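# Stand refill bottle in bin on cart beside shelving

## Task

Finish with the bin sitting on the cart, the refill bottle upright inside the bin, and the cart positioned next to the shelving units. The task fails if the bin, the bottle or any other container ever touches the floor, or if the robot falls over or ends up tilted.

## Robot and tools

ROBOT. An omnidirectional base carries a column roughly 1.7 m tall. A carriage rides up and down it (lift_m, 0 to 1 m) and holds two six-joint arms, left and right, each ending in a five-finger hand. The arm bases sit about 0.57 m + lift_m above the floor, with carriage parts hanging roughly 0.15 m lower. A hand point can reach 0.78 m from its shoulder but only about 0.4 m below the arm base. Parked arm: joints 1-6 at 0, 0.05, 0.05, 1.45, 0, 0; parked, the robot is about 0.85 m wide and 0.65 m long. Cameras: carriage_camera (fixed, looking forward and ~20 degrees down) and left_wrist_camera, right_wrist_camera (aimed at each hand point). Images are 672x504 pixels.

FRAMES. Base frame: origin on the floor below the base centre, x forward, y left, z up, metres. The left_hand and right_hand readings are hand points in this frame; they can read higher than the true hand, especially at long reach or under load. The odometry frame is the base frame at scene start; base_odometry counts wheel turns (slip counts as travel), heading in rad, left positive, -3.142 to 3.142.

move. One action per call. "base" holds exactly one relative command, an offset from where the base last reported itself: translate_m (-2 to 2 m, forward positive), strafe_m (-2 to 2 m, left positive) or rotate_rad (-6.3 to 6.3 rad, counter-clockwise/left positive). "joints" is one object keyed by joint name giving absolute targets: lift_m 0 to 1 m; <side>_joint1_rad -2.617 to 3.054 (yaw about vertical, 0 forward, positive left); joint2 0 to 3.141 (shoulder: 0 upper arm back and level, 1.57 upright, 3.14 forward); joint3 0 to 3.141 (elbow, 0 folded, 3.14 straight); joint4 -1.57 to 1.57 (wrist pitch, positive lifts fingertips); joint5 -1.57 to 1.57 (wrist yaw, positive turns fingertips right); joint6 -2.094 to 2.094 (hand roll, positive clockwise seen from forearm). Hand keys <side>_hand_little, _ring, _middle, _index, _thumb_bend, _thumb_turn each run -1 (closed; for thumb_turn, in front of palm) to +1 (open/straight; beside palm). <side>_hand_force_limit (-1 to 1, maps linearly to ~0-10 N fingertip stop force, 15 N for thumb motors) and <side>_hand_speed (-0.96 to 1; full speed from +0.48) are settings, not motions; they start at 0 and -0.8. "speeds" caps this action's rates: translate_m and strafe_m 0.02-0.5 m/s, rotate_rad 0.05-1.57 rad/s, lift_m 0.08-0.27 m/s. "min_time_s" (0.1-8 s) sets the least duration of arm motions; values of 2 or more give straighter hand paths, too short ones jerk the arm. "cameras": list of names or ["all"]. "blocking" false returns within ~0.5 s while motion continues; a new move overrides only the parts it names. An action lasts at most about 14-15 s. A call without action just reports state and images.

Other tools: wait(seconds 0-10, cameras) lets time pass and returns early once running moves end; stop(cameras) brakes all running motions (not instantly; the base coasts); zoom_image(camera, region [x0,y0,x1,y1], at most 504x504 px, from the latest image of that camera); show_instructions shows reference pages; finished_scene (scene 1) ends irreversibly, so the goal must hold without the robot.

RESULTS. The "move" line is "done" or the worst status. base_status/joint_status per motion: done, moving, off_target (rested away from target, may still push), stopped, contact_stop, time_out, not_followed (a self-collision check held back that arm's targets), limit_stop_at_motor_heat. After contact_stop or time_out, or a refused (out-of-range) call, the remaining move/wait/finished_scene calls in that reply are skipped; an invalid key only voids its own call. on_its_own lists uncommanded behaviour. <side>_hand_stopped_by gives six words (little, ring, middle, index, thumb_bend, thumb_turn): moving, target, force, stalled, fault. <side>_<motor>_load_n is fingertip force in N, positive when pushed open; a vanishing load means a lost grip. motor_effort is percent of max (bracketed = peak in last action); a lift effort that drops as the lift lowers means a hand or load is resting on something. Joint torques and Motor temperatures come per arm in joint order.

GRIPPING. A finger motor moves only when its target changes by at least 0.002; it stops at target or when its load hits force_limit, then locks. For a firm grip raise force_limit and send a more-closed target; for a gentle one use hand_speed -0.94 or lower. With thumb_turn at -1 the hand wraps objects roughly 0.035-0.065 m thick, handles down to ~0.025 m. A wrist bracket on the little-finger side sticks out and can snag.

CAUTIONS. Do not let the arms strike or squeeze each other, including fingers; a hard press ends the scene. If both arms are withheld, send one arm its current readings with joint 1 turned away, then the other. With joint2 under 0.8, swinging joint 1 outward 0.5 rad or more can hit the column. Arms lack contact stops and keep pushing. Stretched or loaded arms heat up even while you think; at 100 C the arm goes limp for 30-60 s, so park when MOTOR HOT appears. Stay stable: keep the carriage low and loads close when driving, avoid sudden stops, quick double-arm swings with loads, pulling against something held, and backing under table edges. After a drive hits something, back off about 0.2 m. Odometry drifts a degree or two after turns. Never drop the bin or bottle, let them touch the floor, or slam anything; loose objects may occasionally get nudged.

Each tool is called after "Request:" as a command line: name --argument value for each argument, lists and objects as JSON in quotes; but a table of rows of numbers goes row by row, as --pt "numbers of a row", without its own name.

Reference images:

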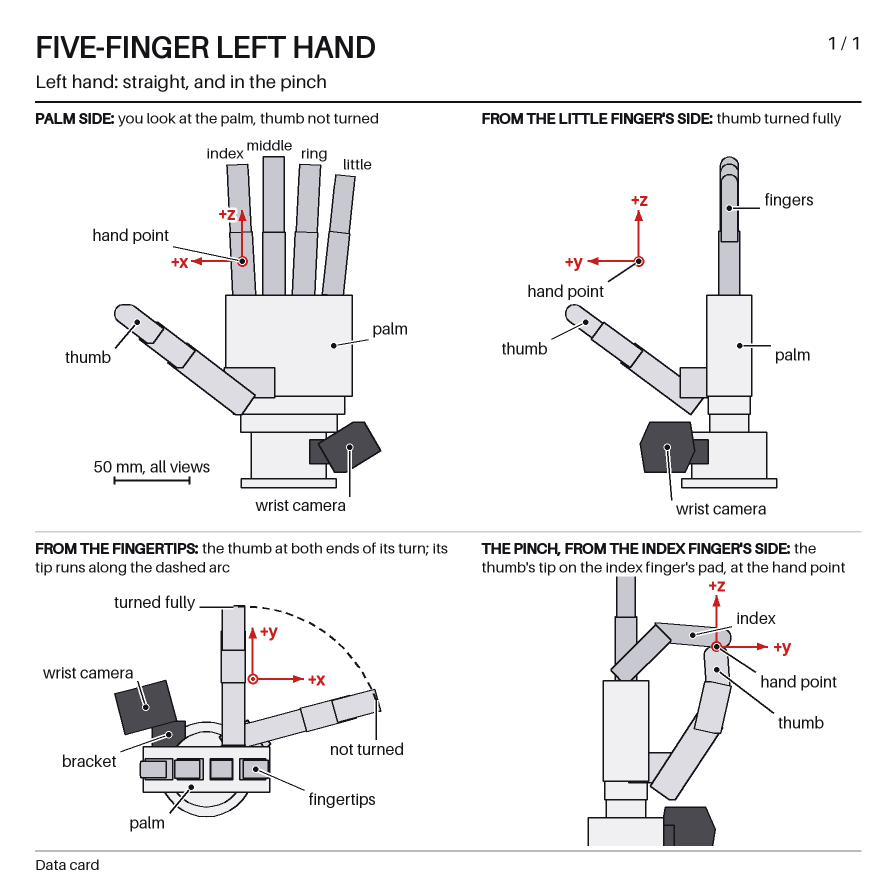

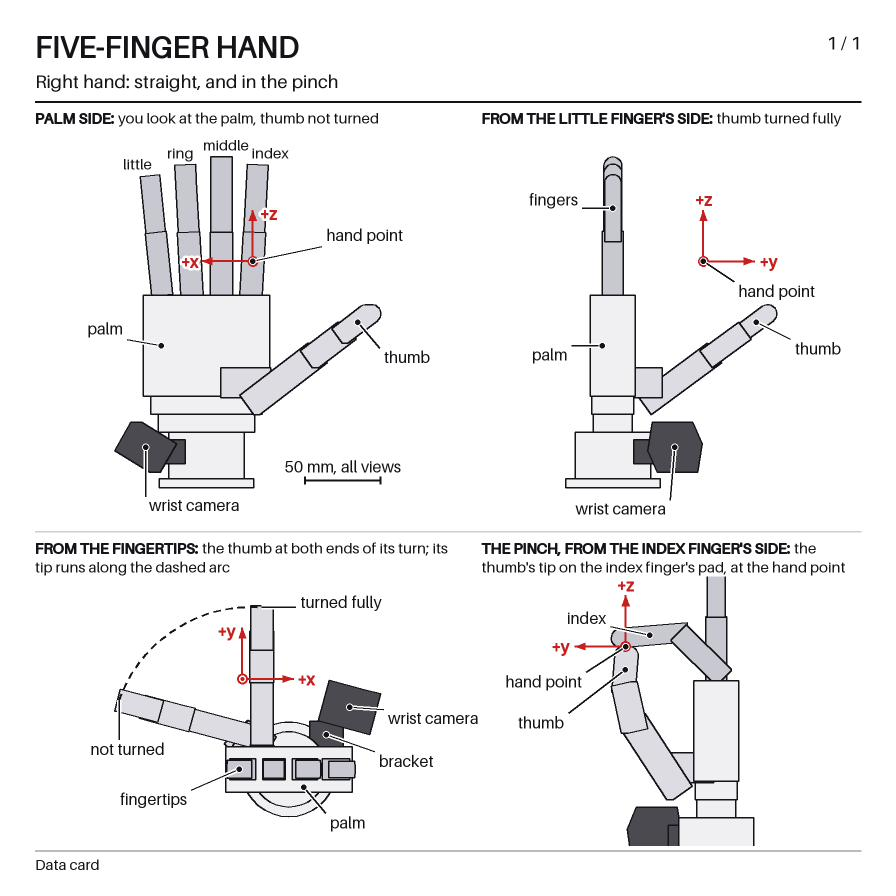

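## Session

Request:
move

Scene clock: 0.00 s.
Joint torques (N m): no reading
Motor temperatures (°C): left_arm=[32 39 43 35 35 31] | right_arm=[28 40 41 36 30 29]
base_odometry: x=+0.000 y=+0.000 heading=+0.000
base_status: not commanded
joint_positions: lift_m=+0.300 left_joint1_rad=+0.009 left_joint2_rad=+0.054 left_joint3_rad=+0.047 left_joint4_rad=+1.425 left_joint5_rad=+0.049 left_joint6_rad=+0.035 right_joint1_rad=+0.001 right_joint2_rad=+0.065 right_joint3_rad=+0.052 right_joint4_rad=+1.424 right_joint5_rad=+0.012 right_joint6_rad=+0.014 left_hand_little=+1.000 left_hand_ring=+1.000 left_hand_middle=+1.000 left_hand_index=+1.000 left_hand_thumb_turn=+1.000 left_hand_thumb_bend=+1.000 left_hand_force_limit=+0.000 left_hand_speed=-0.800 right_hand_little=+1.000 right_hand_ring=+1.000 right_hand_middle=+1.000 right_hand_index=+1.000 right_hand_thumb_turn=+1.000 right_hand_thumb_bend=+1.000 right_hand_force_limit=+0.000 right_hand_speed=-0.800
joint_status: not commanded
left_hand_stopped_by: target,target,target,target,target,target
right_hand_stopped_by: target,target,target,target,target,target
left_little_load_n: 0.0
left_ring_load_n: 0.0
left_middle_load_n: 0.0
left_index_load_n: 0.0
left_thumb_bend_load_n: 0.0
left_thumb_turn_load_n: 0.0
right_little_load_n: 0.0
right_ring_load_n: 0.0
right_middle_load_n: 0.0
right_index_load_n: 0.0
right_thumb_bend_load_n: 0.0
right_thumb_turn_load_n: 0.0
motor_effort: lift_m=+20 drive_wheels=+2
left_hand: x=+0.3242 y=+0.2747 z=+1.2871 quat_wxyz=(+0.719, -0.036, +0.072, -0.690) (m; base frame)
right_hand: x=+0.3250 y=-0.2825 z=+1.2898 quat_wxyz=(+0.710, -0.052, +0.061, -0.700) (m; base frame)
pictures: carriage_camera, left_wrist_camera, right_wrist_camera

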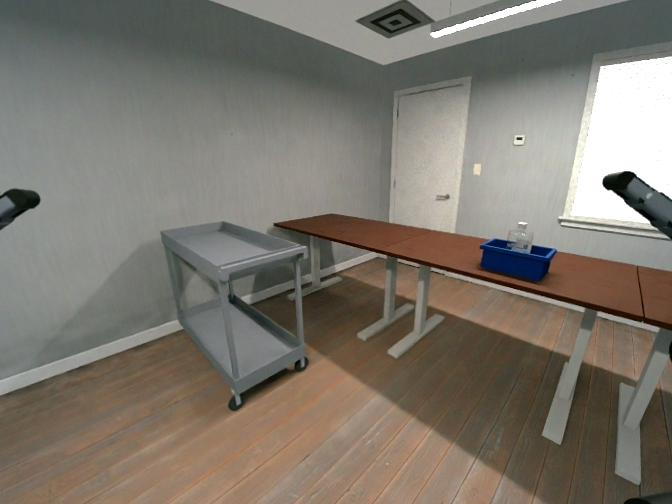

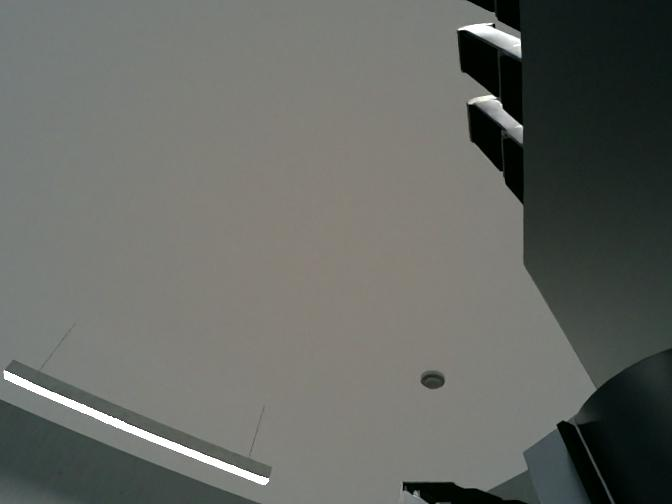

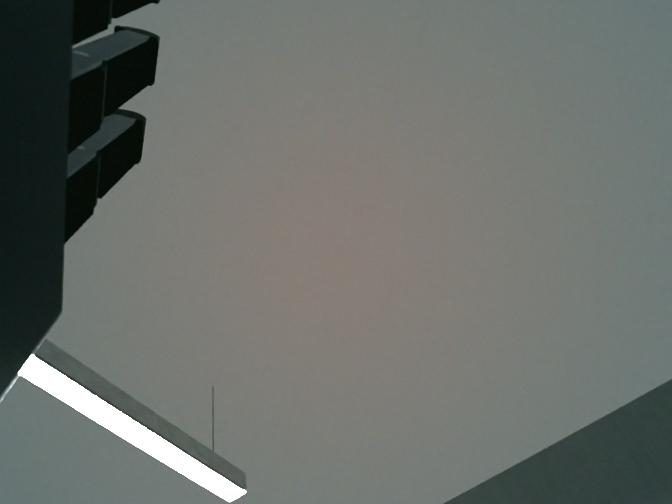

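Request:
zoom_image --camera "carriage_camera" --region '[430, 180, 600, 310]'

Request:
zoom_image --camera "carriage_camera" --region '[140, 200, 340, 420]'

Request:
move --base '{"rotate_rad": -1.2}' --cameras '["carriage_camera"]'

Request:
move --base '{"rotate_rad": -1.2}' --cameras '["carriage_camera"]'

Request:
move --base '{"rotate_rad": -1.3}' --cameras '["carriage_camera"]'

Request:
move --base '{"rotate_rad": -1.3}' --cameras '["carriage_camera"]'

Scaled by 2.965 from the camera's 672x504 image, which has a finer 960x720 frame.

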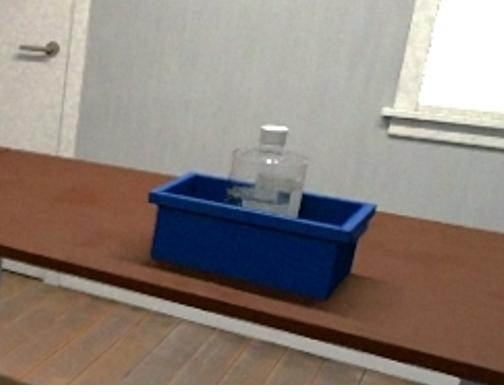

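Scaled by 2.291 from the camera's 672x504 image, which has a finer 960x720 frame.

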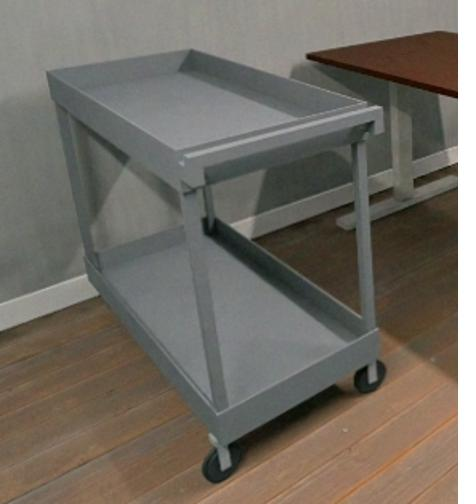

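Scene clock: 3.07 s.
Joint torques (N m): left_arm=[-0.18 3.63 5.44 0.14 -0.08 -0.13] | right_arm=[0.16 3.49 7.05 0.2 0.04 -0.06]
move: done
base_odometry: x=+0.000 y=+0.000 heading=-1.200
base_status: done
joint_positions: lift_m=+0.300 left_joint1_rad=+0.009 left_joint2_rad=+0.054 left_joint3_rad=+0.047 left_joint4_rad=+1.425 left_joint5_rad=+0.049 left_joint6_rad=+0.035 right_joint1_rad=+0.001 right_joint2_rad=+0.065 right_joint3_rad=+0.052 right_joint4_rad=+1.424 right_joint5_rad=+0.012 right_joint6_rad=+0.014 left_hand_little=+1.000 left_hand_ring=+1.000 left_hand_middle=+1.000 left_hand_index=+1.000 left_hand_thumb_turn=+1.000 left_hand_thumb_bend=+1.000 left_hand_force_limit=+0.000 left_hand_speed=-0.800 right_hand_little=+1.000 right_hand_ring=+1.000 right_hand_middle=+1.000 right_hand_index=+1.000 right_hand_thumb_turn=+1.000 right_hand_thumb_bend=+1.000 right_hand_force_limit=+0.000 right_hand_speed=-0.800
joint_status: not commanded
left_hand_stopped_by: target,target,target,target,target,target
right_hand_stopped_by: target,target,target,target,target,target
left_little_load_n: 0.0
left_ring_load_n: 0.0
left_middle_load_n: 0.0
left_index_load_n: 0.0
left_thumb_bend_load_n: 0.0
left_thumb_turn_load_n: 0.0
right_little_load_n: 0.0
right_ring_load_n: 0.0
right_middle_load_n: 0.0
right_index_load_n: 0.0
right_thumb_bend_load_n: 0.5
right_thumb_turn_load_n: 0.0
motor_effort: lift_m=+20(20) drive_wheels=+5(14)
left_hand: x=+0.3242 y=+0.2747 z=+1.2871 quat_wxyz=(+0.719, -0.036, +0.072, -0.690) (m; base frame)
right_hand: x=+0.3250 y=-0.2825 z=+1.2898 quat_wxyz=(+0.710, -0.052, +0.061, -0.700) (m; base frame)
pictures: carriage_camera

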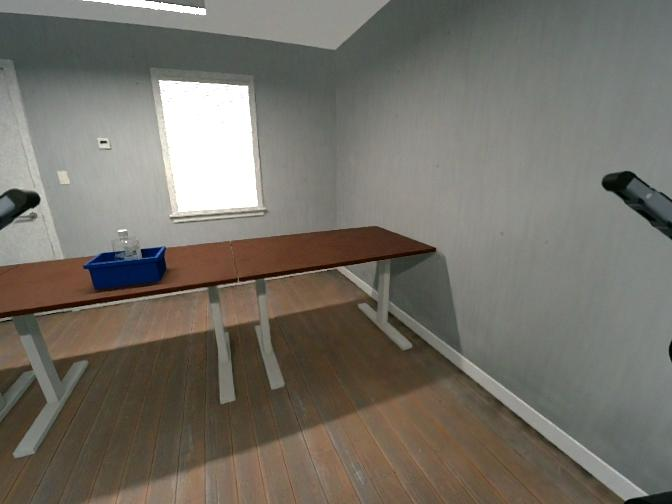

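Scene clock: 5.83 s.
Joint torques (N m): left_arm=[-0.23 3.74 5.37 0.11 -0.07 -0.1] | right_arm=[0.17 3.45 7.05 0.21 0.04 -0.06]
move: done
base_odometry: x=+0.000 y=+0.000 heading=-2.399
base_status: done
joint_positions: lift_m=+0.300 left_joint1_rad=+0.009 left_joint2_rad=+0.054 left_joint3_rad=+0.047 left_joint4_rad=+1.425 left_joint5_rad=+0.049 left_joint6_rad=+0.035 right_joint1_rad=+0.001 right_joint2_rad=+0.065 right_joint3_rad=+0.052 right_joint4_rad=+1.424 right_joint5_rad=+0.012 right_joint6_rad=+0.014 left_hand_little=+1.000 left_hand_ring=+1.000 left_hand_middle=+1.000 left_hand_index=+1.000 left_hand_thumb_turn=+1.000 left_hand_thumb_bend=+1.000 left_hand_force_limit=+0.000 left_hand_speed=-0.800 right_hand_little=+1.000 right_hand_ring=+1.000 right_hand_middle=+1.000 right_hand_index=+1.000 right_hand_thumb_turn=+1.000 right_hand_thumb_bend=+1.000 right_hand_force_limit=+0.000 right_hand_speed=-0.800
joint_status: not commanded
left_hand_stopped_by: target,target,target,target,target,target
right_hand_stopped_by: target,target,target,target,target,target
left_little_load_n: 0.0
left_ring_load_n: 0.0
left_middle_load_n: 0.0
left_index_load_n: 0.0
left_thumb_bend_load_n: 0.0
left_thumb_turn_load_n: 0.0
right_little_load_n: 0.0
right_ring_load_n: 0.0
right_middle_load_n: 0.0
right_index_load_n: 0.0
right_thumb_bend_load_n: 0.0
right_thumb_turn_load_n: 0.0
motor_effort: lift_m=+20(20) drive_wheels=+4(16)
left_hand: x=+0.3242 y=+0.2747 z=+1.2871 quat_wxyz=(+0.719, -0.036, +0.072, -0.690) (m; base frame)
right_hand: x=+0.3250 y=-0.2825 z=+1.2898 quat_wxyz=(+0.710, -0.052, +0.061, -0.700) (m; base frame)
pictures: carriage_camera

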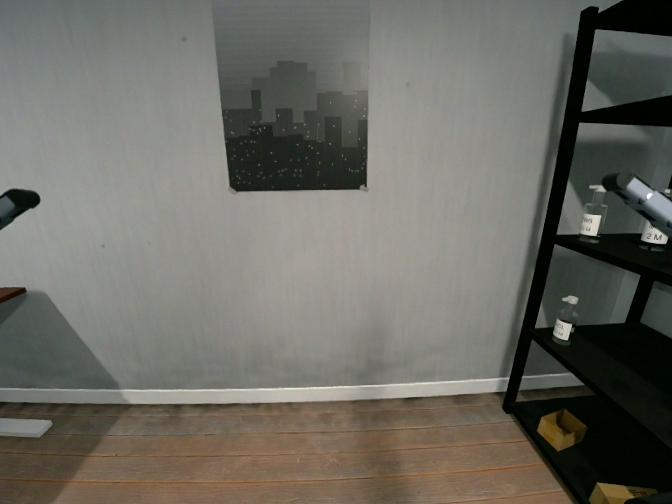

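Scene clock: 8.70 s.
Joint torques (N m): left_arm=[-0.21 3.73 5.3 0.14 -0.09 -0.13] | right_arm=[0.2 3.48 7.06 0.21 0.03 -0.07]
move: done
base_odometry: x=+0.000 y=+0.000 heading=+2.584
base_status: done
joint_positions: lift_m=+0.300 left_joint1_rad=+0.009 left_joint2_rad=+0.054 left_joint3_rad=+0.047 left_joint4_rad=+1.425 left_joint5_rad=+0.049 left_joint6_rad=+0.035 right_joint1_rad=+0.001 right_joint2_rad=+0.065 right_joint3_rad=+0.052 right_joint4_rad=+1.424 right_joint5_rad=+0.012 right_joint6_rad=+0.014 left_hand_little=+1.000 left_hand_ring=+1.000 left_hand_middle=+1.000 left_hand_index=+1.000 left_hand_thumb_turn=+1.000 left_hand_thumb_bend=+1.000 left_hand_force_limit=+0.000 left_hand_speed=-0.800 right_hand_little=+1.000 right_hand_ring=+1.000 right_hand_middle=+1.000 right_hand_index=+1.000 right_hand_thumb_turn=+1.000 right_hand_thumb_bend=+1.000 right_hand_force_limit=+0.000 right_hand_speed=-0.800
joint_status: not commanded
left_hand_stopped_by: target,target,target,target,target,target
right_hand_stopped_by: target,target,target,target,target,target
left_little_load_n: 0.0
left_ring_load_n: 0.0
left_middle_load_n: 0.0
left_index_load_n: 0.0
left_thumb_bend_load_n: 0.0
left_thumb_turn_load_n: 0.0
right_little_load_n: 0.0
right_ring_load_n: 0.0
right_middle_load_n: 0.0
right_index_load_n: 0.0
right_thumb_bend_load_n: 0.0
right_thumb_turn_load_n: 0.0
motor_effort: lift_m=+20(20) drive_wheels=+2(13)
left_hand: x=+0.3242 y=+0.2747 z=+1.2871 quat_wxyz=(+0.719, -0.036, +0.072, -0.690) (m; base frame)
right_hand: x=+0.3250 y=-0.2825 z=+1.2898 quat_wxyz=(+0.710, -0.052, +0.061, -0.700) (m; base frame)
pictures: carriage_camera

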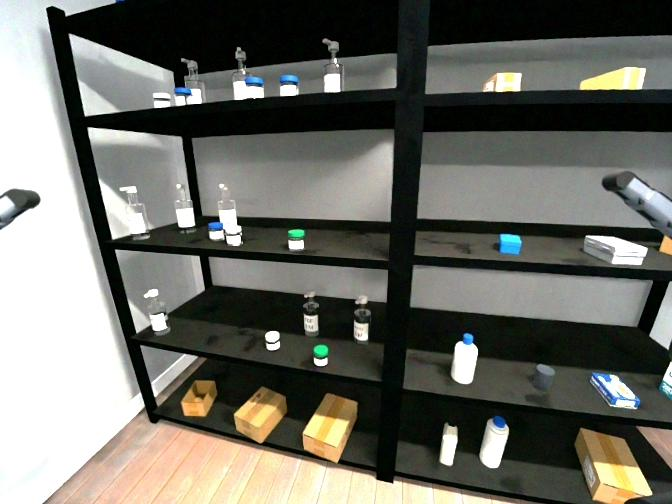

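Scene clock: 11.57 s.
Joint torques (N m): left_arm=[-0.24 3.7 5.35 0.15 -0.08 -0.12] | right_arm=[0.17 3.48 7.08 0.21 0.03 -0.06]
move: done
base_odometry: x=+0.000 y=+0.000 heading=+1.284
base_status: done
joint_positions: lift_m=+0.300 left_joint1_rad=+0.009 left_joint2_rad=+0.054 left_joint3_rad=+0.047 left_joint4_rad=+1.425 left_joint5_rad=+0.049 left_joint6_rad=+0.035 right_joint1_rad=+0.001 right_joint2_rad=+0.065 right_joint3_rad=+0.052 right_joint4_rad=+1.424 right_joint5_rad=+0.012 right_joint6_rad=+0.014 left_hand_little=+1.000 left_hand_ring=+1.000 left_hand_middle=+1.000 left_hand_index=+1.000 left_hand_thumb_turn=+1.000 left_hand_thumb_bend=+1.000 left_hand_force_limit=+0.000 left_hand_speed=-0.800 right_hand_little=+1.000 right_hand_ring=+1.000 right_hand_middle=+1.000 right_hand_index=+1.000 right_hand_thumb_turn=+1.000 right_hand_thumb_bend=+1.000 right_hand_force_limit=+0.000 right_hand_speed=-0.800
joint_status: not commanded
left_hand_stopped_by: target,target,target,target,target,target
right_hand_stopped_by: target,target,target,target,target,target
left_little_load_n: 0.0
left_ring_load_n: 0.0
left_middle_load_n: 0.0
left_index_load_n: 0.0
left_thumb_bend_load_n: 0.0
left_thumb_turn_load_n: 0.0
right_little_load_n: 0.0
right_ring_load_n: 0.0
right_middle_load_n: -0.5
right_index_load_n: 0.0
right_thumb_bend_load_n: 0.0
right_thumb_turn_load_n: 0.0
motor_effort: lift_m=+19(20) drive_wheels=+3(15)
left_hand: x=+0.3242 y=+0.2747 z=+1.2871 quat_wxyz=(+0.719, -0.036, +0.072, -0.690) (m; base frame)
right_hand: x=+0.3250 y=-0.2825 z=+1.2898 quat_wxyz=(+0.710, -0.052, +0.061, -0.700) (m; base frame)
pictures: carriage_camera

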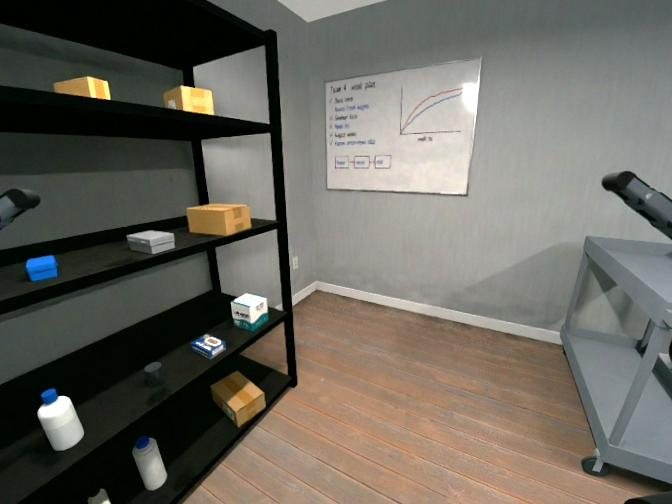

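Request:
zoom_image --camera "carriage_camera" --region '[0, 180, 300, 504]'

Request:
zoom_image --camera "carriage_camera" --region '[0, 0, 300, 180]'

Request:
move --base '{"rotate_rad": 1.3}' --cameras '["carriage_camera"]'

Request:
zoom_image --camera "carriage_camera" --region '[60, 150, 400, 490]'

Request:
zoom_image --camera "carriage_camera" --region '[100, 0, 400, 150]'

Request:
zoom_image --camera "carriage_camera" --region '[400, 220, 672, 504]'

Scaled by 1.556 from the camera's 672x504 image, which has a finer 960x720 frame.

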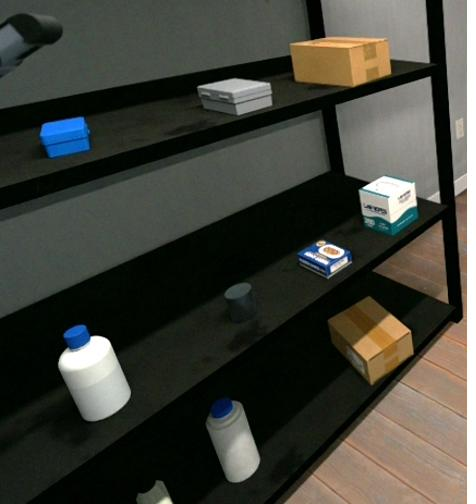

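Scaled by 1.680 from the camera's 672x504 image, which has a finer 960x720 frame.

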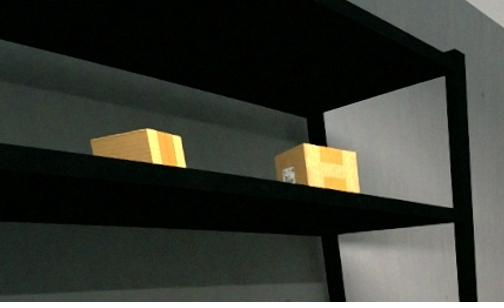

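Scene clock: 14.73 s.
Joint torques (N m): left_arm=[-0.27 3.71 5.27 0.11 -0.05 -0.1] | right_arm=[0.2 3.47 7.08 0.21 0.04 -0.06]
move: done
base_odometry: x=+0.000 y=+0.000 heading=+2.584
base_status: done
joint_positions: lift_m=+0.300 left_joint1_rad=+0.009 left_joint2_rad=+0.054 left_joint3_rad=+0.047 left_joint4_rad=+1.425 left_joint5_rad=+0.049 left_joint6_rad=+0.035 right_joint1_rad=+0.001 right_joint2_rad=+0.065 right_joint3_rad=+0.052 right_joint4_rad=+1.424 right_joint5_rad=+0.012 right_joint6_rad=+0.014 left_hand_little=+1.000 left_hand_ring=+1.000 left_hand_middle=+1.000 left_hand_index=+1.000 left_hand_thumb_turn=+1.000 left_hand_thumb_bend=+1.000 left_hand_force_limit=+0.000 left_hand_speed=-0.800 right_hand_little=+1.000 right_hand_ring=+1.000 right_hand_middle=+1.000 right_hand_index=+1.000 right_hand_thumb_turn=+1.000 right_hand_thumb_bend=+1.000 right_hand_force_limit=+0.000 right_hand_speed=-0.800
joint_status: not commanded
left_hand_stopped_by: target,target,target,target,target,target
right_hand_stopped_by: target,target,target,target,target,target
left_little_load_n: 0.0
left_ring_load_n: 0.0
left_middle_load_n: 0.0
left_index_load_n: 0.5
left_thumb_bend_load_n: 0.0
left_thumb_turn_load_n: 0.0
right_little_load_n: 0.0
right_ring_load_n: 0.0
right_middle_load_n: 0.0
right_index_load_n: 0.0
right_thumb_bend_load_n: 0.0
right_thumb_turn_load_n: 0.0
motor_effort: lift_m=+20(20) drive_wheels=+5(14)
left_hand: x=+0.3242 y=+0.2747 z=+1.2871 quat_wxyz=(+0.719, -0.036, +0.072, -0.690) (m; base frame)
right_hand: x=+0.3251 y=-0.2825 z=+1.2897 quat_wxyz=(+0.710, -0.052, +0.061, -0.700) (m; base frame)
pictures: carriage_camera

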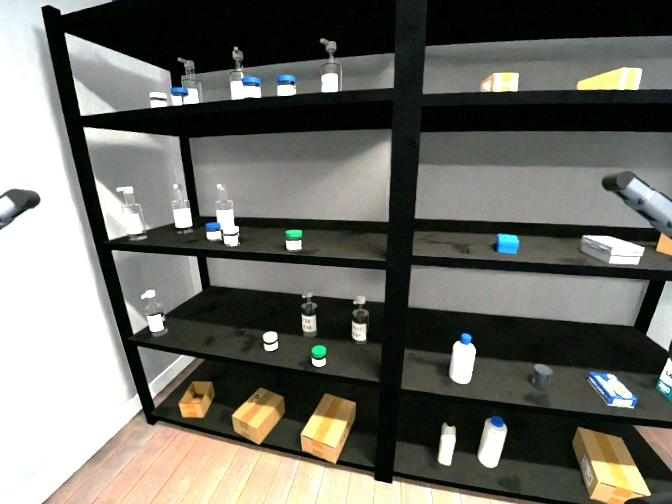

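Scaled by 1.482 from the camera's 672x504 image, which has a finer 960x720 frame.

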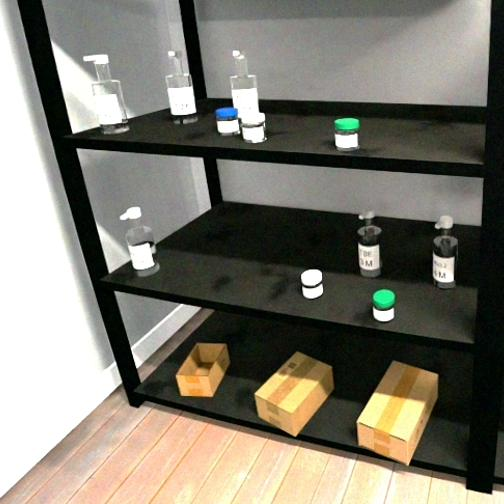

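Scaled by 1.680 from the camera's 672x504 image, which has a finer 960x720 frame.

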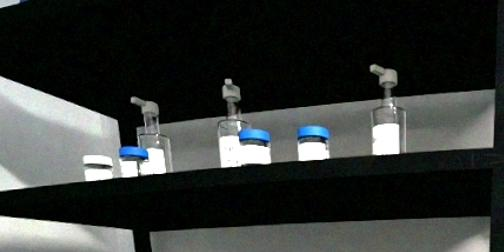

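Scaled by 1.775 from the camera's 672x504 image, which has a finer 960x720 frame.

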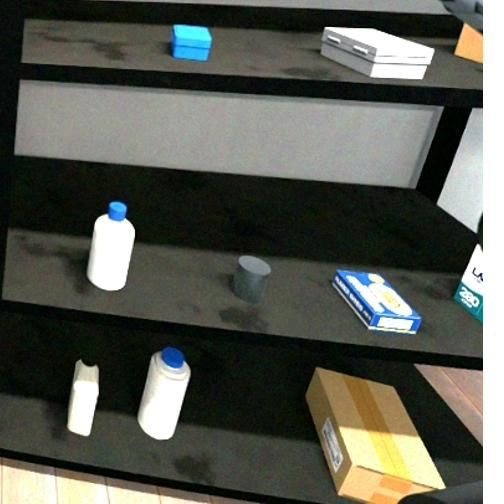

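Request:
move --base '{"rotate_rad": -1.799}' --cameras '["carriage_camera"]'

Request:
move --base '{"strafe_m": -0.6}' --cameras '["carriage_camera"]'

Request:
zoom_image --camera "carriage_camera" --region '[200, 180, 460, 480]'

Scene clock: 20.50 s.
Joint torques (N m): left_arm=[-0.16 3.71 5.37 0.1 -0.09 -0.14] | right_arm=[0.18 3.45 7.08 0.21 0.01 -0.06]
move: done
base_odometry: x=+0.000 y=+0.000 heading=+0.785
base_status: done
joint_positions: lift_m=+0.300 left_joint1_rad=+0.009 left_joint2_rad=+0.054 left_joint3_rad=+0.047 left_joint4_rad=+1.425 left_joint5_rad=+0.049 left_joint6_rad=+0.035 right_joint1_rad=+0.001 right_joint2_rad=+0.065 right_joint3_rad=+0.052 right_joint4_rad=+1.424 right_joint5_rad=+0.012 right_joint6_rad=+0.014 left_hand_little=+1.000 left_hand_ring=+1.000 left_hand_middle=+1.000 left_hand_index=+1.000 left_hand_thumb_turn=+1.000 left_hand_thumb_bend=+1.000 left_hand_force_limit=+0.000 left_hand_speed=-0.800 right_hand_little=+1.000 right_hand_ring=+1.000 right_hand_middle=+1.000 right_hand_index=+1.000 right_hand_thumb_turn=+1.000 right_hand_thumb_bend=+1.000 right_hand_force_limit=+0.000 right_hand_speed=-0.800
joint_status: not commanded
left_hand_stopped_by: target,target,target,target,target,target
right_hand_stopped_by: target,target,target,target,target,target
left_little_load_n: 0.0
left_ring_load_n: 0.0
left_middle_load_n: 0.0
left_index_load_n: 0.0
left_thumb_bend_load_n: 0.0
left_thumb_turn_load_n: 0.0
right_little_load_n: 0.0
right_ring_load_n: 0.0
right_middle_load_n: 0.0
right_index_load_n: 0.0
right_thumb_bend_load_n: 0.0
right_thumb_turn_load_n: 0.0
motor_effort: lift_m=+20(20) drive_wheels=+5(17)
left_hand: x=+0.3242 y=+0.2747 z=+1.2871 quat_wxyz=(+0.719, -0.036, +0.072, -0.690) (m; base frame)
right_hand: x=+0.3251 y=-0.2825 z=+1.2897 quat_wxyz=(+0.710, -0.052, +0.061, -0.700) (m; base frame)
pictures: carriage_camera

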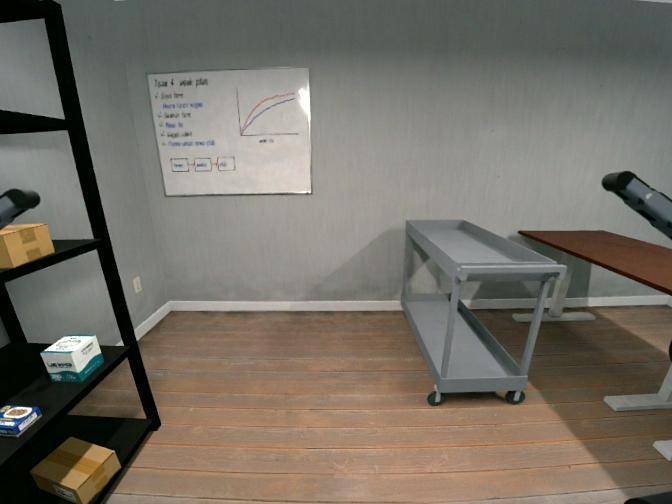

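Scene clock: 23.90 s.
Joint torques (N m): left_arm=[-0.28 3.79 5.37 0.11 -0.07 -0.14] | right_arm=[0.14 3.47 7.08 0.21 0.06 -0.06]
move: done
base_odometry: x=+0.424 y=-0.425 heading=+0.785
base_status: done
joint_positions: lift_m=+0.300 left_joint1_rad=+0.009 left_joint2_rad=+0.054 left_joint3_rad=+0.047 left_joint4_rad=+1.425 left_joint5_rad=+0.049 left_joint6_rad=+0.035 right_joint1_rad=+0.001 right_joint2_rad=+0.065 right_joint3_rad=+0.052 right_joint4_rad=+1.424 right_joint5_rad=+0.013 right_joint6_rad=+0.014 left_hand_little=+1.000 left_hand_ring=+1.000 left_hand_middle=+1.000 left_hand_index=+1.000 left_hand_thumb_turn=+1.000 left_hand_thumb_bend=+1.000 left_hand_force_limit=+0.000 left_hand_speed=-0.800 right_hand_little=+1.000 right_hand_ring=+1.000 right_hand_middle=+1.000 right_hand_index=+1.000 right_hand_thumb_turn=+1.000 right_hand_thumb_bend=+1.000 right_hand_force_limit=+0.000 right_hand_speed=-0.800
joint_status: not commanded
left_hand_stopped_by: target,target,target,target,target,target
right_hand_stopped_by: target,target,target,target,target,target
left_little_load_n: 0.0
left_ring_load_n: 0.0
left_middle_load_n: 0.0
left_index_load_n: 0.0
left_thumb_bend_load_n: 0.0
left_thumb_turn_load_n: 0.0
right_little_load_n: 0.0
right_ring_load_n: 0.5
right_middle_load_n: 0.0
right_index_load_n: 0.0
right_thumb_bend_load_n: 0.0
right_thumb_turn_load_n: 0.0
motor_effort: lift_m=+19(20) drive_wheels=-6(20)
left_hand: x=+0.3242 y=+0.2747 z=+1.2871 quat_wxyz=(+0.719, -0.036, +0.072, -0.690) (m; base frame)
right_hand: x=+0.3251 y=-0.2826 z=+1.2897 quat_wxyz=(+0.710, -0.052, +0.062, -0.700) (m; base frame)
pictures: carriage_camera

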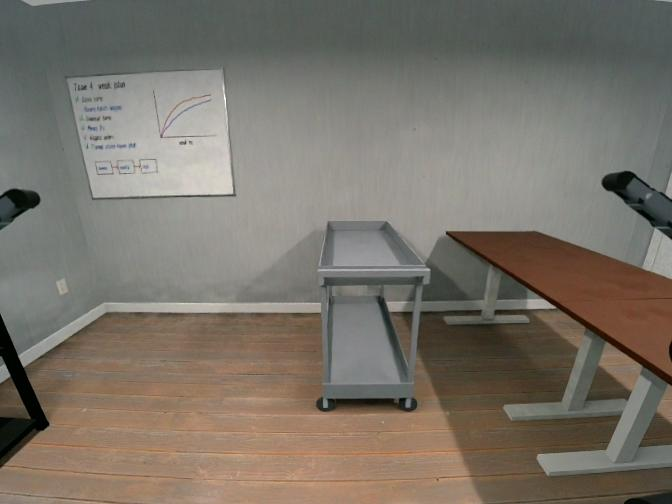

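Scaled by 1.680 from the camera's 672x504 image, which has a finer 960x720 frame.

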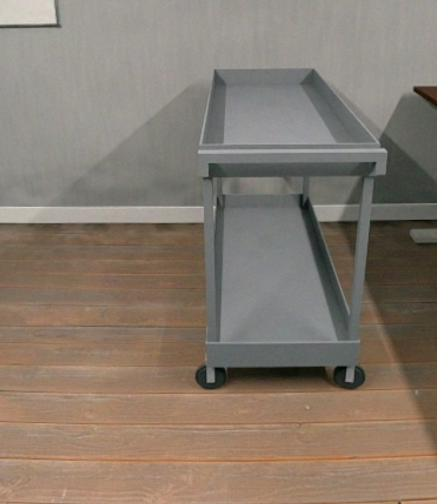

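Request:
move --base '{"strafe_m": -0.16}' --joints '{"lift_m": 0.35}'

Request:
move --base '{"translate_m": 0.45}' --cameras '["carriage_camera"]'

Request:
zoom_image --camera "carriage_camera" --region '[180, 150, 490, 460]'

Scene clock: 26.27 s.
Joint torques (N m): left_arm=[-0.18 3.71 5.35 0.11 -0.07 -0.11] | right_arm=[0.08 3.48 7.06 0.21 0.04 -0.06]
move: done
base_odometry: x=+0.537 y=-0.538 heading=+0.784
base_status: done
joint_positions: lift_m=+0.350 left_joint1_rad=+0.009 left_joint2_rad=+0.054 left_joint3_rad=+0.047 left_joint4_rad=+1.424 left_joint5_rad=+0.049 left_joint6_rad=+0.035 right_joint1_rad=+0.002 right_joint2_rad=+0.065 right_joint3_rad=+0.052 right_joint4_rad=+1.424 right_joint5_rad=+0.013 right_joint6_rad=+0.014 left_hand_little=+1.000 left_hand_ring=+1.000 left_hand_middle=+1.000 left_hand_index=+1.000 left_hand_thumb_turn=+1.000 left_hand_thumb_bend=+1.000 left_hand_force_limit=+0.000 left_hand_speed=-0.800 right_hand_little=+1.000 right_hand_ring=+1.000 right_hand_middle=+1.000 right_hand_index=+1.000 right_hand_thumb_turn=+1.000 right_hand_thumb_bend=+1.000 right_hand_force_limit=+0.000 right_hand_speed=-0.800
joint_status: all done
left_hand_stopped_by: target,target,target,target,target,target
right_hand_stopped_by: target,target,target,target,target,target
left_little_load_n: 0.0
left_ring_load_n: 0.0
left_middle_load_n: 0.0
left_index_load_n: -0.5
left_thumb_bend_load_n: 0.0
left_thumb_turn_load_n: 0.0
right_little_load_n: 0.0
right_ring_load_n: 0.0
right_middle_load_n: 0.0
right_index_load_n: 0.0
right_thumb_bend_load_n: 0.0
right_thumb_turn_load_n: 0.0
motor_effort: lift_m=+20(25) drive_wheels=-4(19)
left_hand: x=+0.3243 y=+0.2747 z=+1.3369 quat_wxyz=(+0.719, -0.036, +0.072, -0.690) (m; base frame)
right_hand: x=+0.3251 y=-0.2827 z=+1.3397 quat_wxyz=(+0.710, -0.052, +0.062, -0.700) (m; base frame)
pictures: none

Scene clock: 29.33 s.
Joint torques (N m): left_arm=[-0.31 3.71 5.42 0.12 -0.08 -0.1] | right_arm=[0.08 3.41 7.09 0.19 0.02 -0.06]
move: done
base_odometry: x=+0.856 y=-0.221 heading=+0.783
base_status: done
joint_positions: lift_m=+0.350 left_joint1_rad=+0.009 left_joint2_rad=+0.054 left_joint3_rad=+0.047 left_joint4_rad=+1.424 left_joint5_rad=+0.049 left_joint6_rad=+0.035 right_joint1_rad=+0.002 right_joint2_rad=+0.065 right_joint3_rad=+0.052 right_joint4_rad=+1.424 right_joint5_rad=+0.013 right_joint6_rad=+0.014 left_hand_little=+1.000 left_hand_ring=+1.000 left_hand_middle=+1.000 left_hand_index=+1.000 left_hand_thumb_turn=+1.000 left_hand_thumb_bend=+1.000 left_hand_force_limit=+0.000 left_hand_speed=-0.800 right_hand_little=+1.000 right_hand_ring=+1.000 right_hand_middle=+1.000 right_hand_index=+1.000 right_hand_thumb_turn=+1.000 right_hand_thumb_bend=+1.000 right_hand_force_limit=+0.000 right_hand_speed=-0.800
joint_status: not commanded
left_hand_stopped_by: target,target,target,target,target,target
right_hand_stopped_by: target,target,target,target,target,target
left_little_load_n: 0.0
left_ring_load_n: 0.0
left_middle_load_n: 0.0
left_index_load_n: 0.0
left_thumb_bend_load_n: 0.0
left_thumb_turn_load_n: 0.0
right_little_load_n: 0.0
right_ring_load_n: 0.0
right_middle_load_n: 0.0
right_index_load_n: 0.0
right_thumb_bend_load_n: 0.0
right_thumb_turn_load_n: 0.0
motor_effort: lift_m=+20(21) drive_wheels=-4(15)
left_hand: x=+0.3243 y=+0.2747 z=+1.3369 quat_wxyz=(+0.719, -0.036, +0.072, -0.690) (m; base frame)
right_hand: x=+0.3250 y=-0.2827 z=+1.3397 quat_wxyz=(+0.710, -0.051, +0.062, -0.700) (m; base frame)
pictures: carriage_camera

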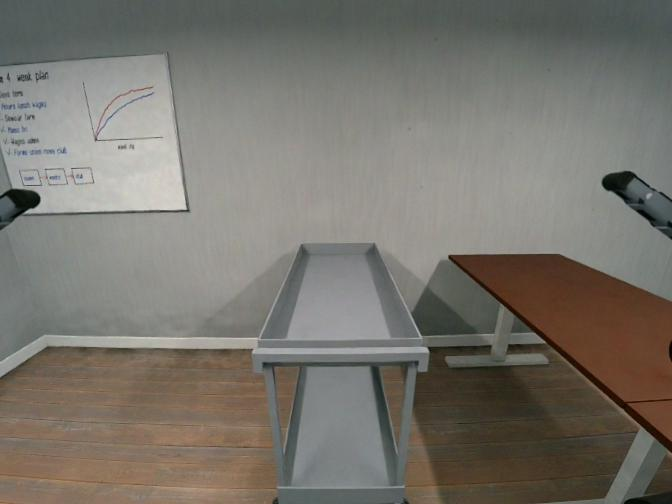

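Scaled by 1.626 from the camera's 672x504 image, which has a finer 960x720 frame.

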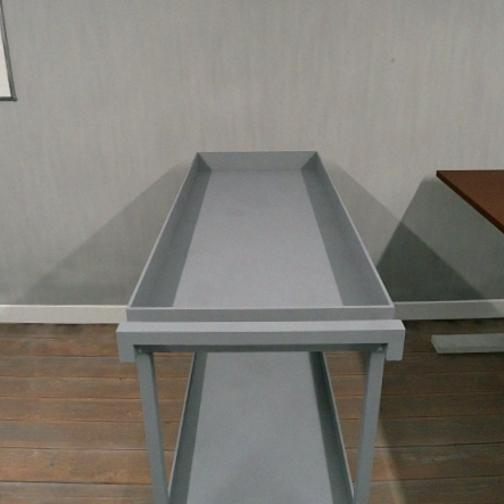

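Request:
move --joints '{"lift_m": 0.5, "left_joint2_rad": 1.2, "left_joint3_rad": 1.0, "left_joint4_rad": 0.2, "left_joint5_rad": 0, "left_joint6_rad": 0, "right_joint2_rad": 1.2, "right_joint3_rad": 1.0, "right_joint4_rad": 0.2, "right_joint5_rad": 0, "right_joint6_rad": 0}' --cameras '["all"]'

Scene clock: 32.10 s.
Joint torques (N m): left_arm=[-0.25 -4.22 9.65 1.82 -0.23 -0.25] | right_arm=[0.09 -3.9 11.75 2.1 -0.07 -0.14]
move: done
base_odometry: x=+0.856 y=-0.221 heading=+0.783
base_status: not commanded
joint_positions: lift_m=+0.500 left_joint1_rad=+0.009 left_joint2_rad=+1.198 left_joint3_rad=+0.969 left_joint4_rad=+0.222 left_joint5_rad=+0.016 left_joint6_rad=+0.011 right_joint1_rad=+0.002 right_joint2_rad=+1.197 right_joint3_rad=+0.971 right_joint4_rad=+0.210 right_joint5_rad=+0.011 right_joint6_rad=+0.009 left_hand_little=+1.000 left_hand_ring=+1.000 left_hand_middle=+1.000 left_hand_index=+1.000 left_hand_thumb_turn=+1.000 left_hand_thumb_bend=+1.000 left_hand_force_limit=+0.000 left_hand_speed=-0.800 right_hand_little=+1.000 right_hand_ring=+1.000 right_hand_middle=+1.000 right_hand_index=+1.000 right_hand_thumb_turn=+1.000 right_hand_thumb_bend=+1.000 right_hand_force_limit=+0.000 right_hand_speed=-0.800
joint_status: all done
left_hand_stopped_by: target,target,target,target,target,target
right_hand_stopped_by: target,target,target,target,target,target
left_little_load_n: 0.0
left_ring_load_n: 0.0
left_middle_load_n: 0.0
left_index_load_n: 0.0
left_thumb_bend_load_n: 0.0
left_thumb_turn_load_n: -0.5
right_little_load_n: 0.0
right_ring_load_n: 0.0
right_middle_load_n: 0.0
right_index_load_n: -0.5
right_thumb_bend_load_n: 0.0
right_thumb_turn_load_n: 0.0
motor_effort: lift_m=+19(26) drive_wheels=-3(7)
left_hand: x=+0.6645 y=+0.2829 z=+1.3468 quat_wxyz=(+0.500, -0.497, +0.506, -0.497) (m; base frame)
right_hand: x=+0.6642 y=-0.2819 z=+1.3457 quat_wxyz=(+0.496, -0.499, +0.508, -0.496) (m; base frame)
pictures: carriage_camera, left_wrist_camera, right_wrist_camera

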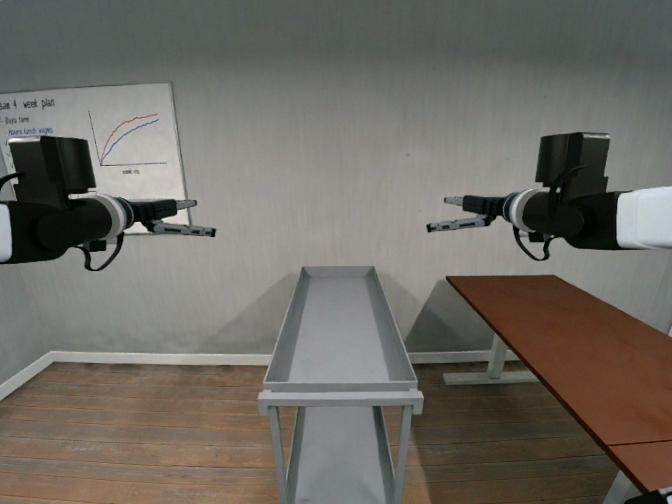

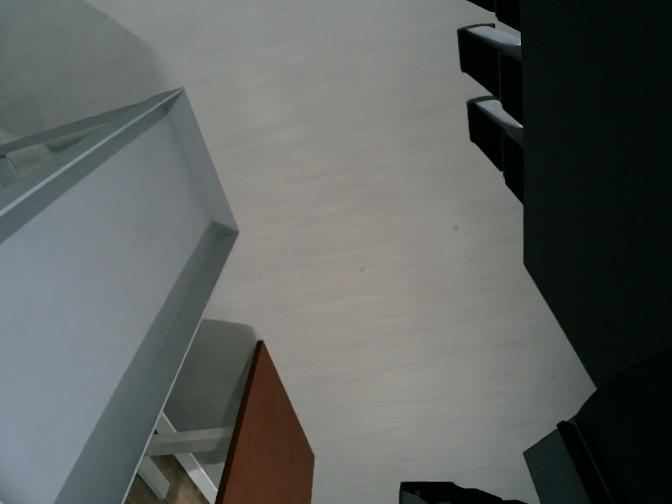

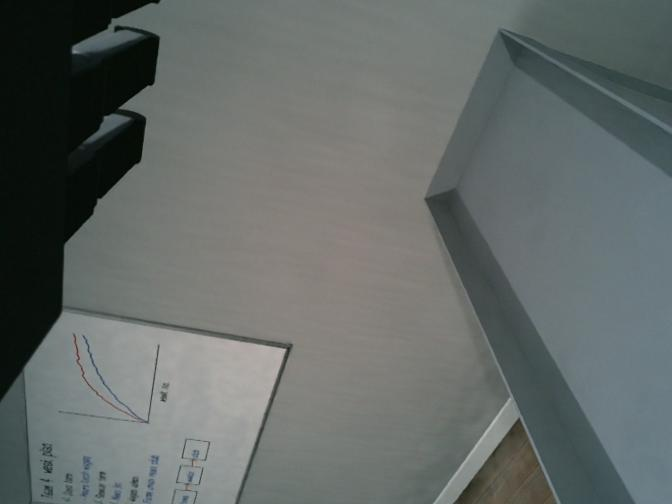

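Request:
move --joints '{"lift_m": 0.35, "left_joint1_rad": -0.35, "left_joint2_rad": 1.2, "left_joint3_rad": 0.6, "left_joint4_rad": 0.6, "left_joint5_rad": -0.35, "right_joint1_rad": 0.35, "right_joint2_rad": 1.2, "right_joint3_rad": 0.6, "right_joint4_rad": 0.6, "right_joint5_rad": 0.35, "left_hand_thumb_turn": -1, "right_hand_thumb_turn": -1, "left_hand_speed": 0, "right_hand_speed": 0}' --cameras '["all"]'

Scene clock: 34.57 s.
Joint torques (N m): left_arm=[-0.68 -4.11 6.48 2.15 -0.21 -0.2] | right_arm=[0.66 -3.58 9.06 2.33 0.13 -0.15]
move: done
base_odometry: x=+0.856 y=-0.221 heading=+0.783
base_status: not commanded
joint_positions: lift_m=+0.350 left_joint1_rad=-0.345 left_joint2_rad=+1.200 left_joint3_rad=+0.606 left_joint4_rad=+0.583 left_joint5_rad=-0.335 left_joint6_rad=+0.009 right_joint1_rad=+0.345 right_joint2_rad=+1.197 right_joint3_rad=+0.595 right_joint4_rad=+0.583 right_joint5_rad=+0.339 right_joint6_rad=+0.008 left_hand_little=+1.000 left_hand_ring=+1.000 left_hand_middle=+1.000 left_hand_index=+1.000 left_hand_thumb_turn=-1.000 left_hand_thumb_bend=+1.000 left_hand_force_limit=+0.000 left_hand_speed=+0.000 right_hand_little=+1.000 right_hand_ring=+1.000 right_hand_middle=+1.000 right_hand_index=+1.000 right_hand_thumb_turn=-1.000 right_hand_thumb_bend=+1.000 right_hand_force_limit=+0.000 right_hand_speed=+0.000
joint_status: all done
left_hand_stopped_by: target,target,target,target,target,target
right_hand_stopped_by: target,target,target,target,target,target
left_little_load_n: 0.0
left_ring_load_n: 0.0
left_middle_load_n: 0.0
left_index_load_n: -0.5
left_thumb_bend_load_n: 0.0
left_thumb_turn_load_n: 0.0
right_little_load_n: 0.0
right_ring_load_n: 0.0
right_middle_load_n: 0.0
right_index_load_n: 0.0
right_thumb_bend_load_n: 0.5
right_thumb_turn_load_n: 0.0
motor_effort: lift_m=+18(20) drive_wheels=+3(8)
left_hand: x=+0.6352 y=+0.2005 z=+1.1056 quat_wxyz=(+0.498, -0.497, +0.508, -0.497) (m; base frame)
right_hand: x=+0.6335 y=-0.2008 z=+1.1018 quat_wxyz=(+0.497, -0.506, +0.503, -0.494) (m; base frame)
pictures: carriage_camera, left_wrist_camera, right_wrist_camera

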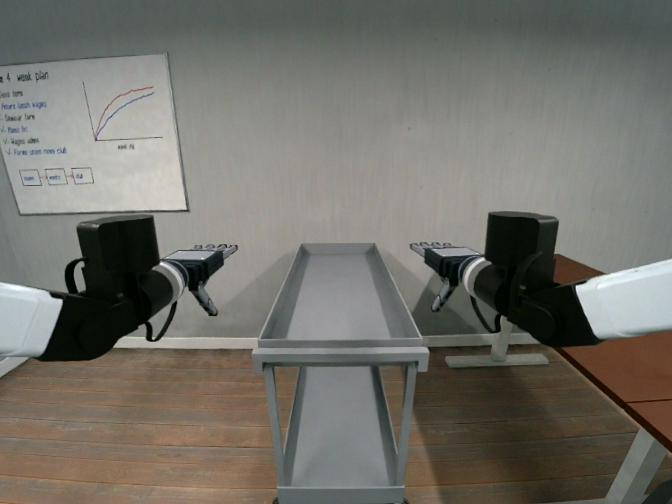

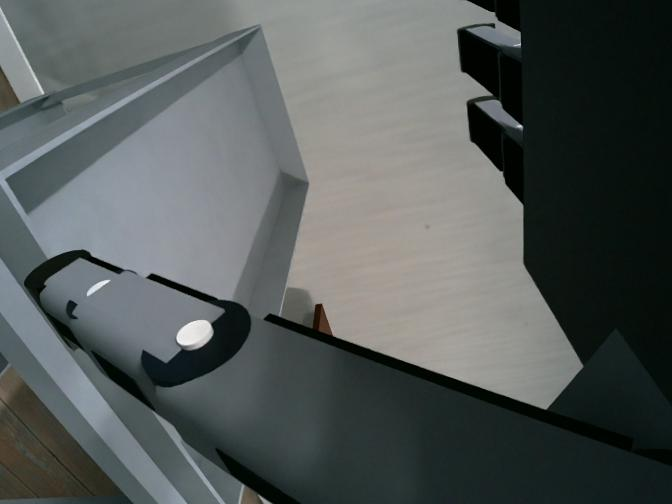

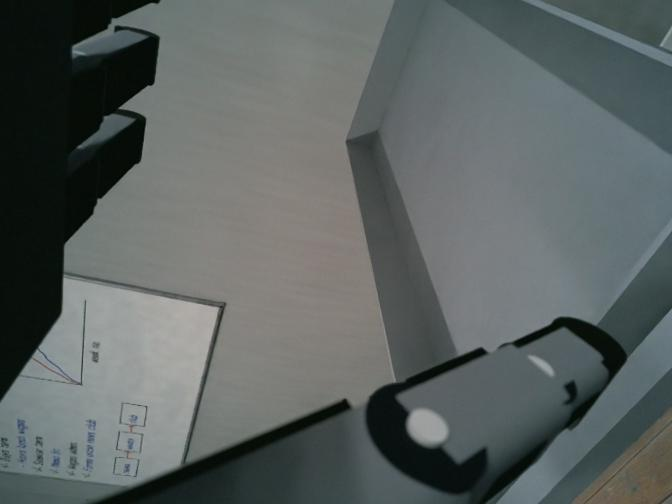

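Request:
zoom_image --camera "left_wrist_camera" --region '[0, 150, 280, 504]'

Request:
zoom_image --camera "carriage_camera" --region '[230, 300, 450, 420]'

Scaled by 1.424 from the camera's 672x504 image, which has a finer 960x720 frame.

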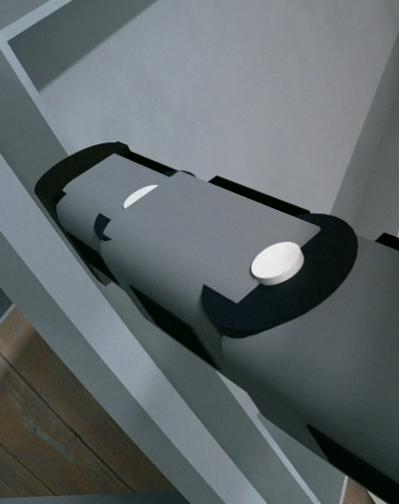

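Scaled by 2.291 from the camera's 672x504 image, which has a finer 960x720 frame.

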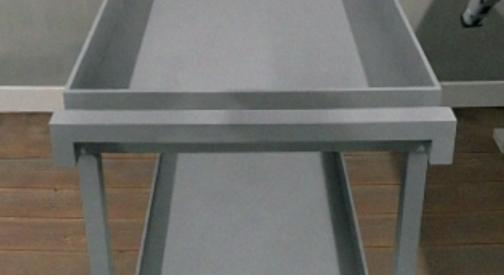

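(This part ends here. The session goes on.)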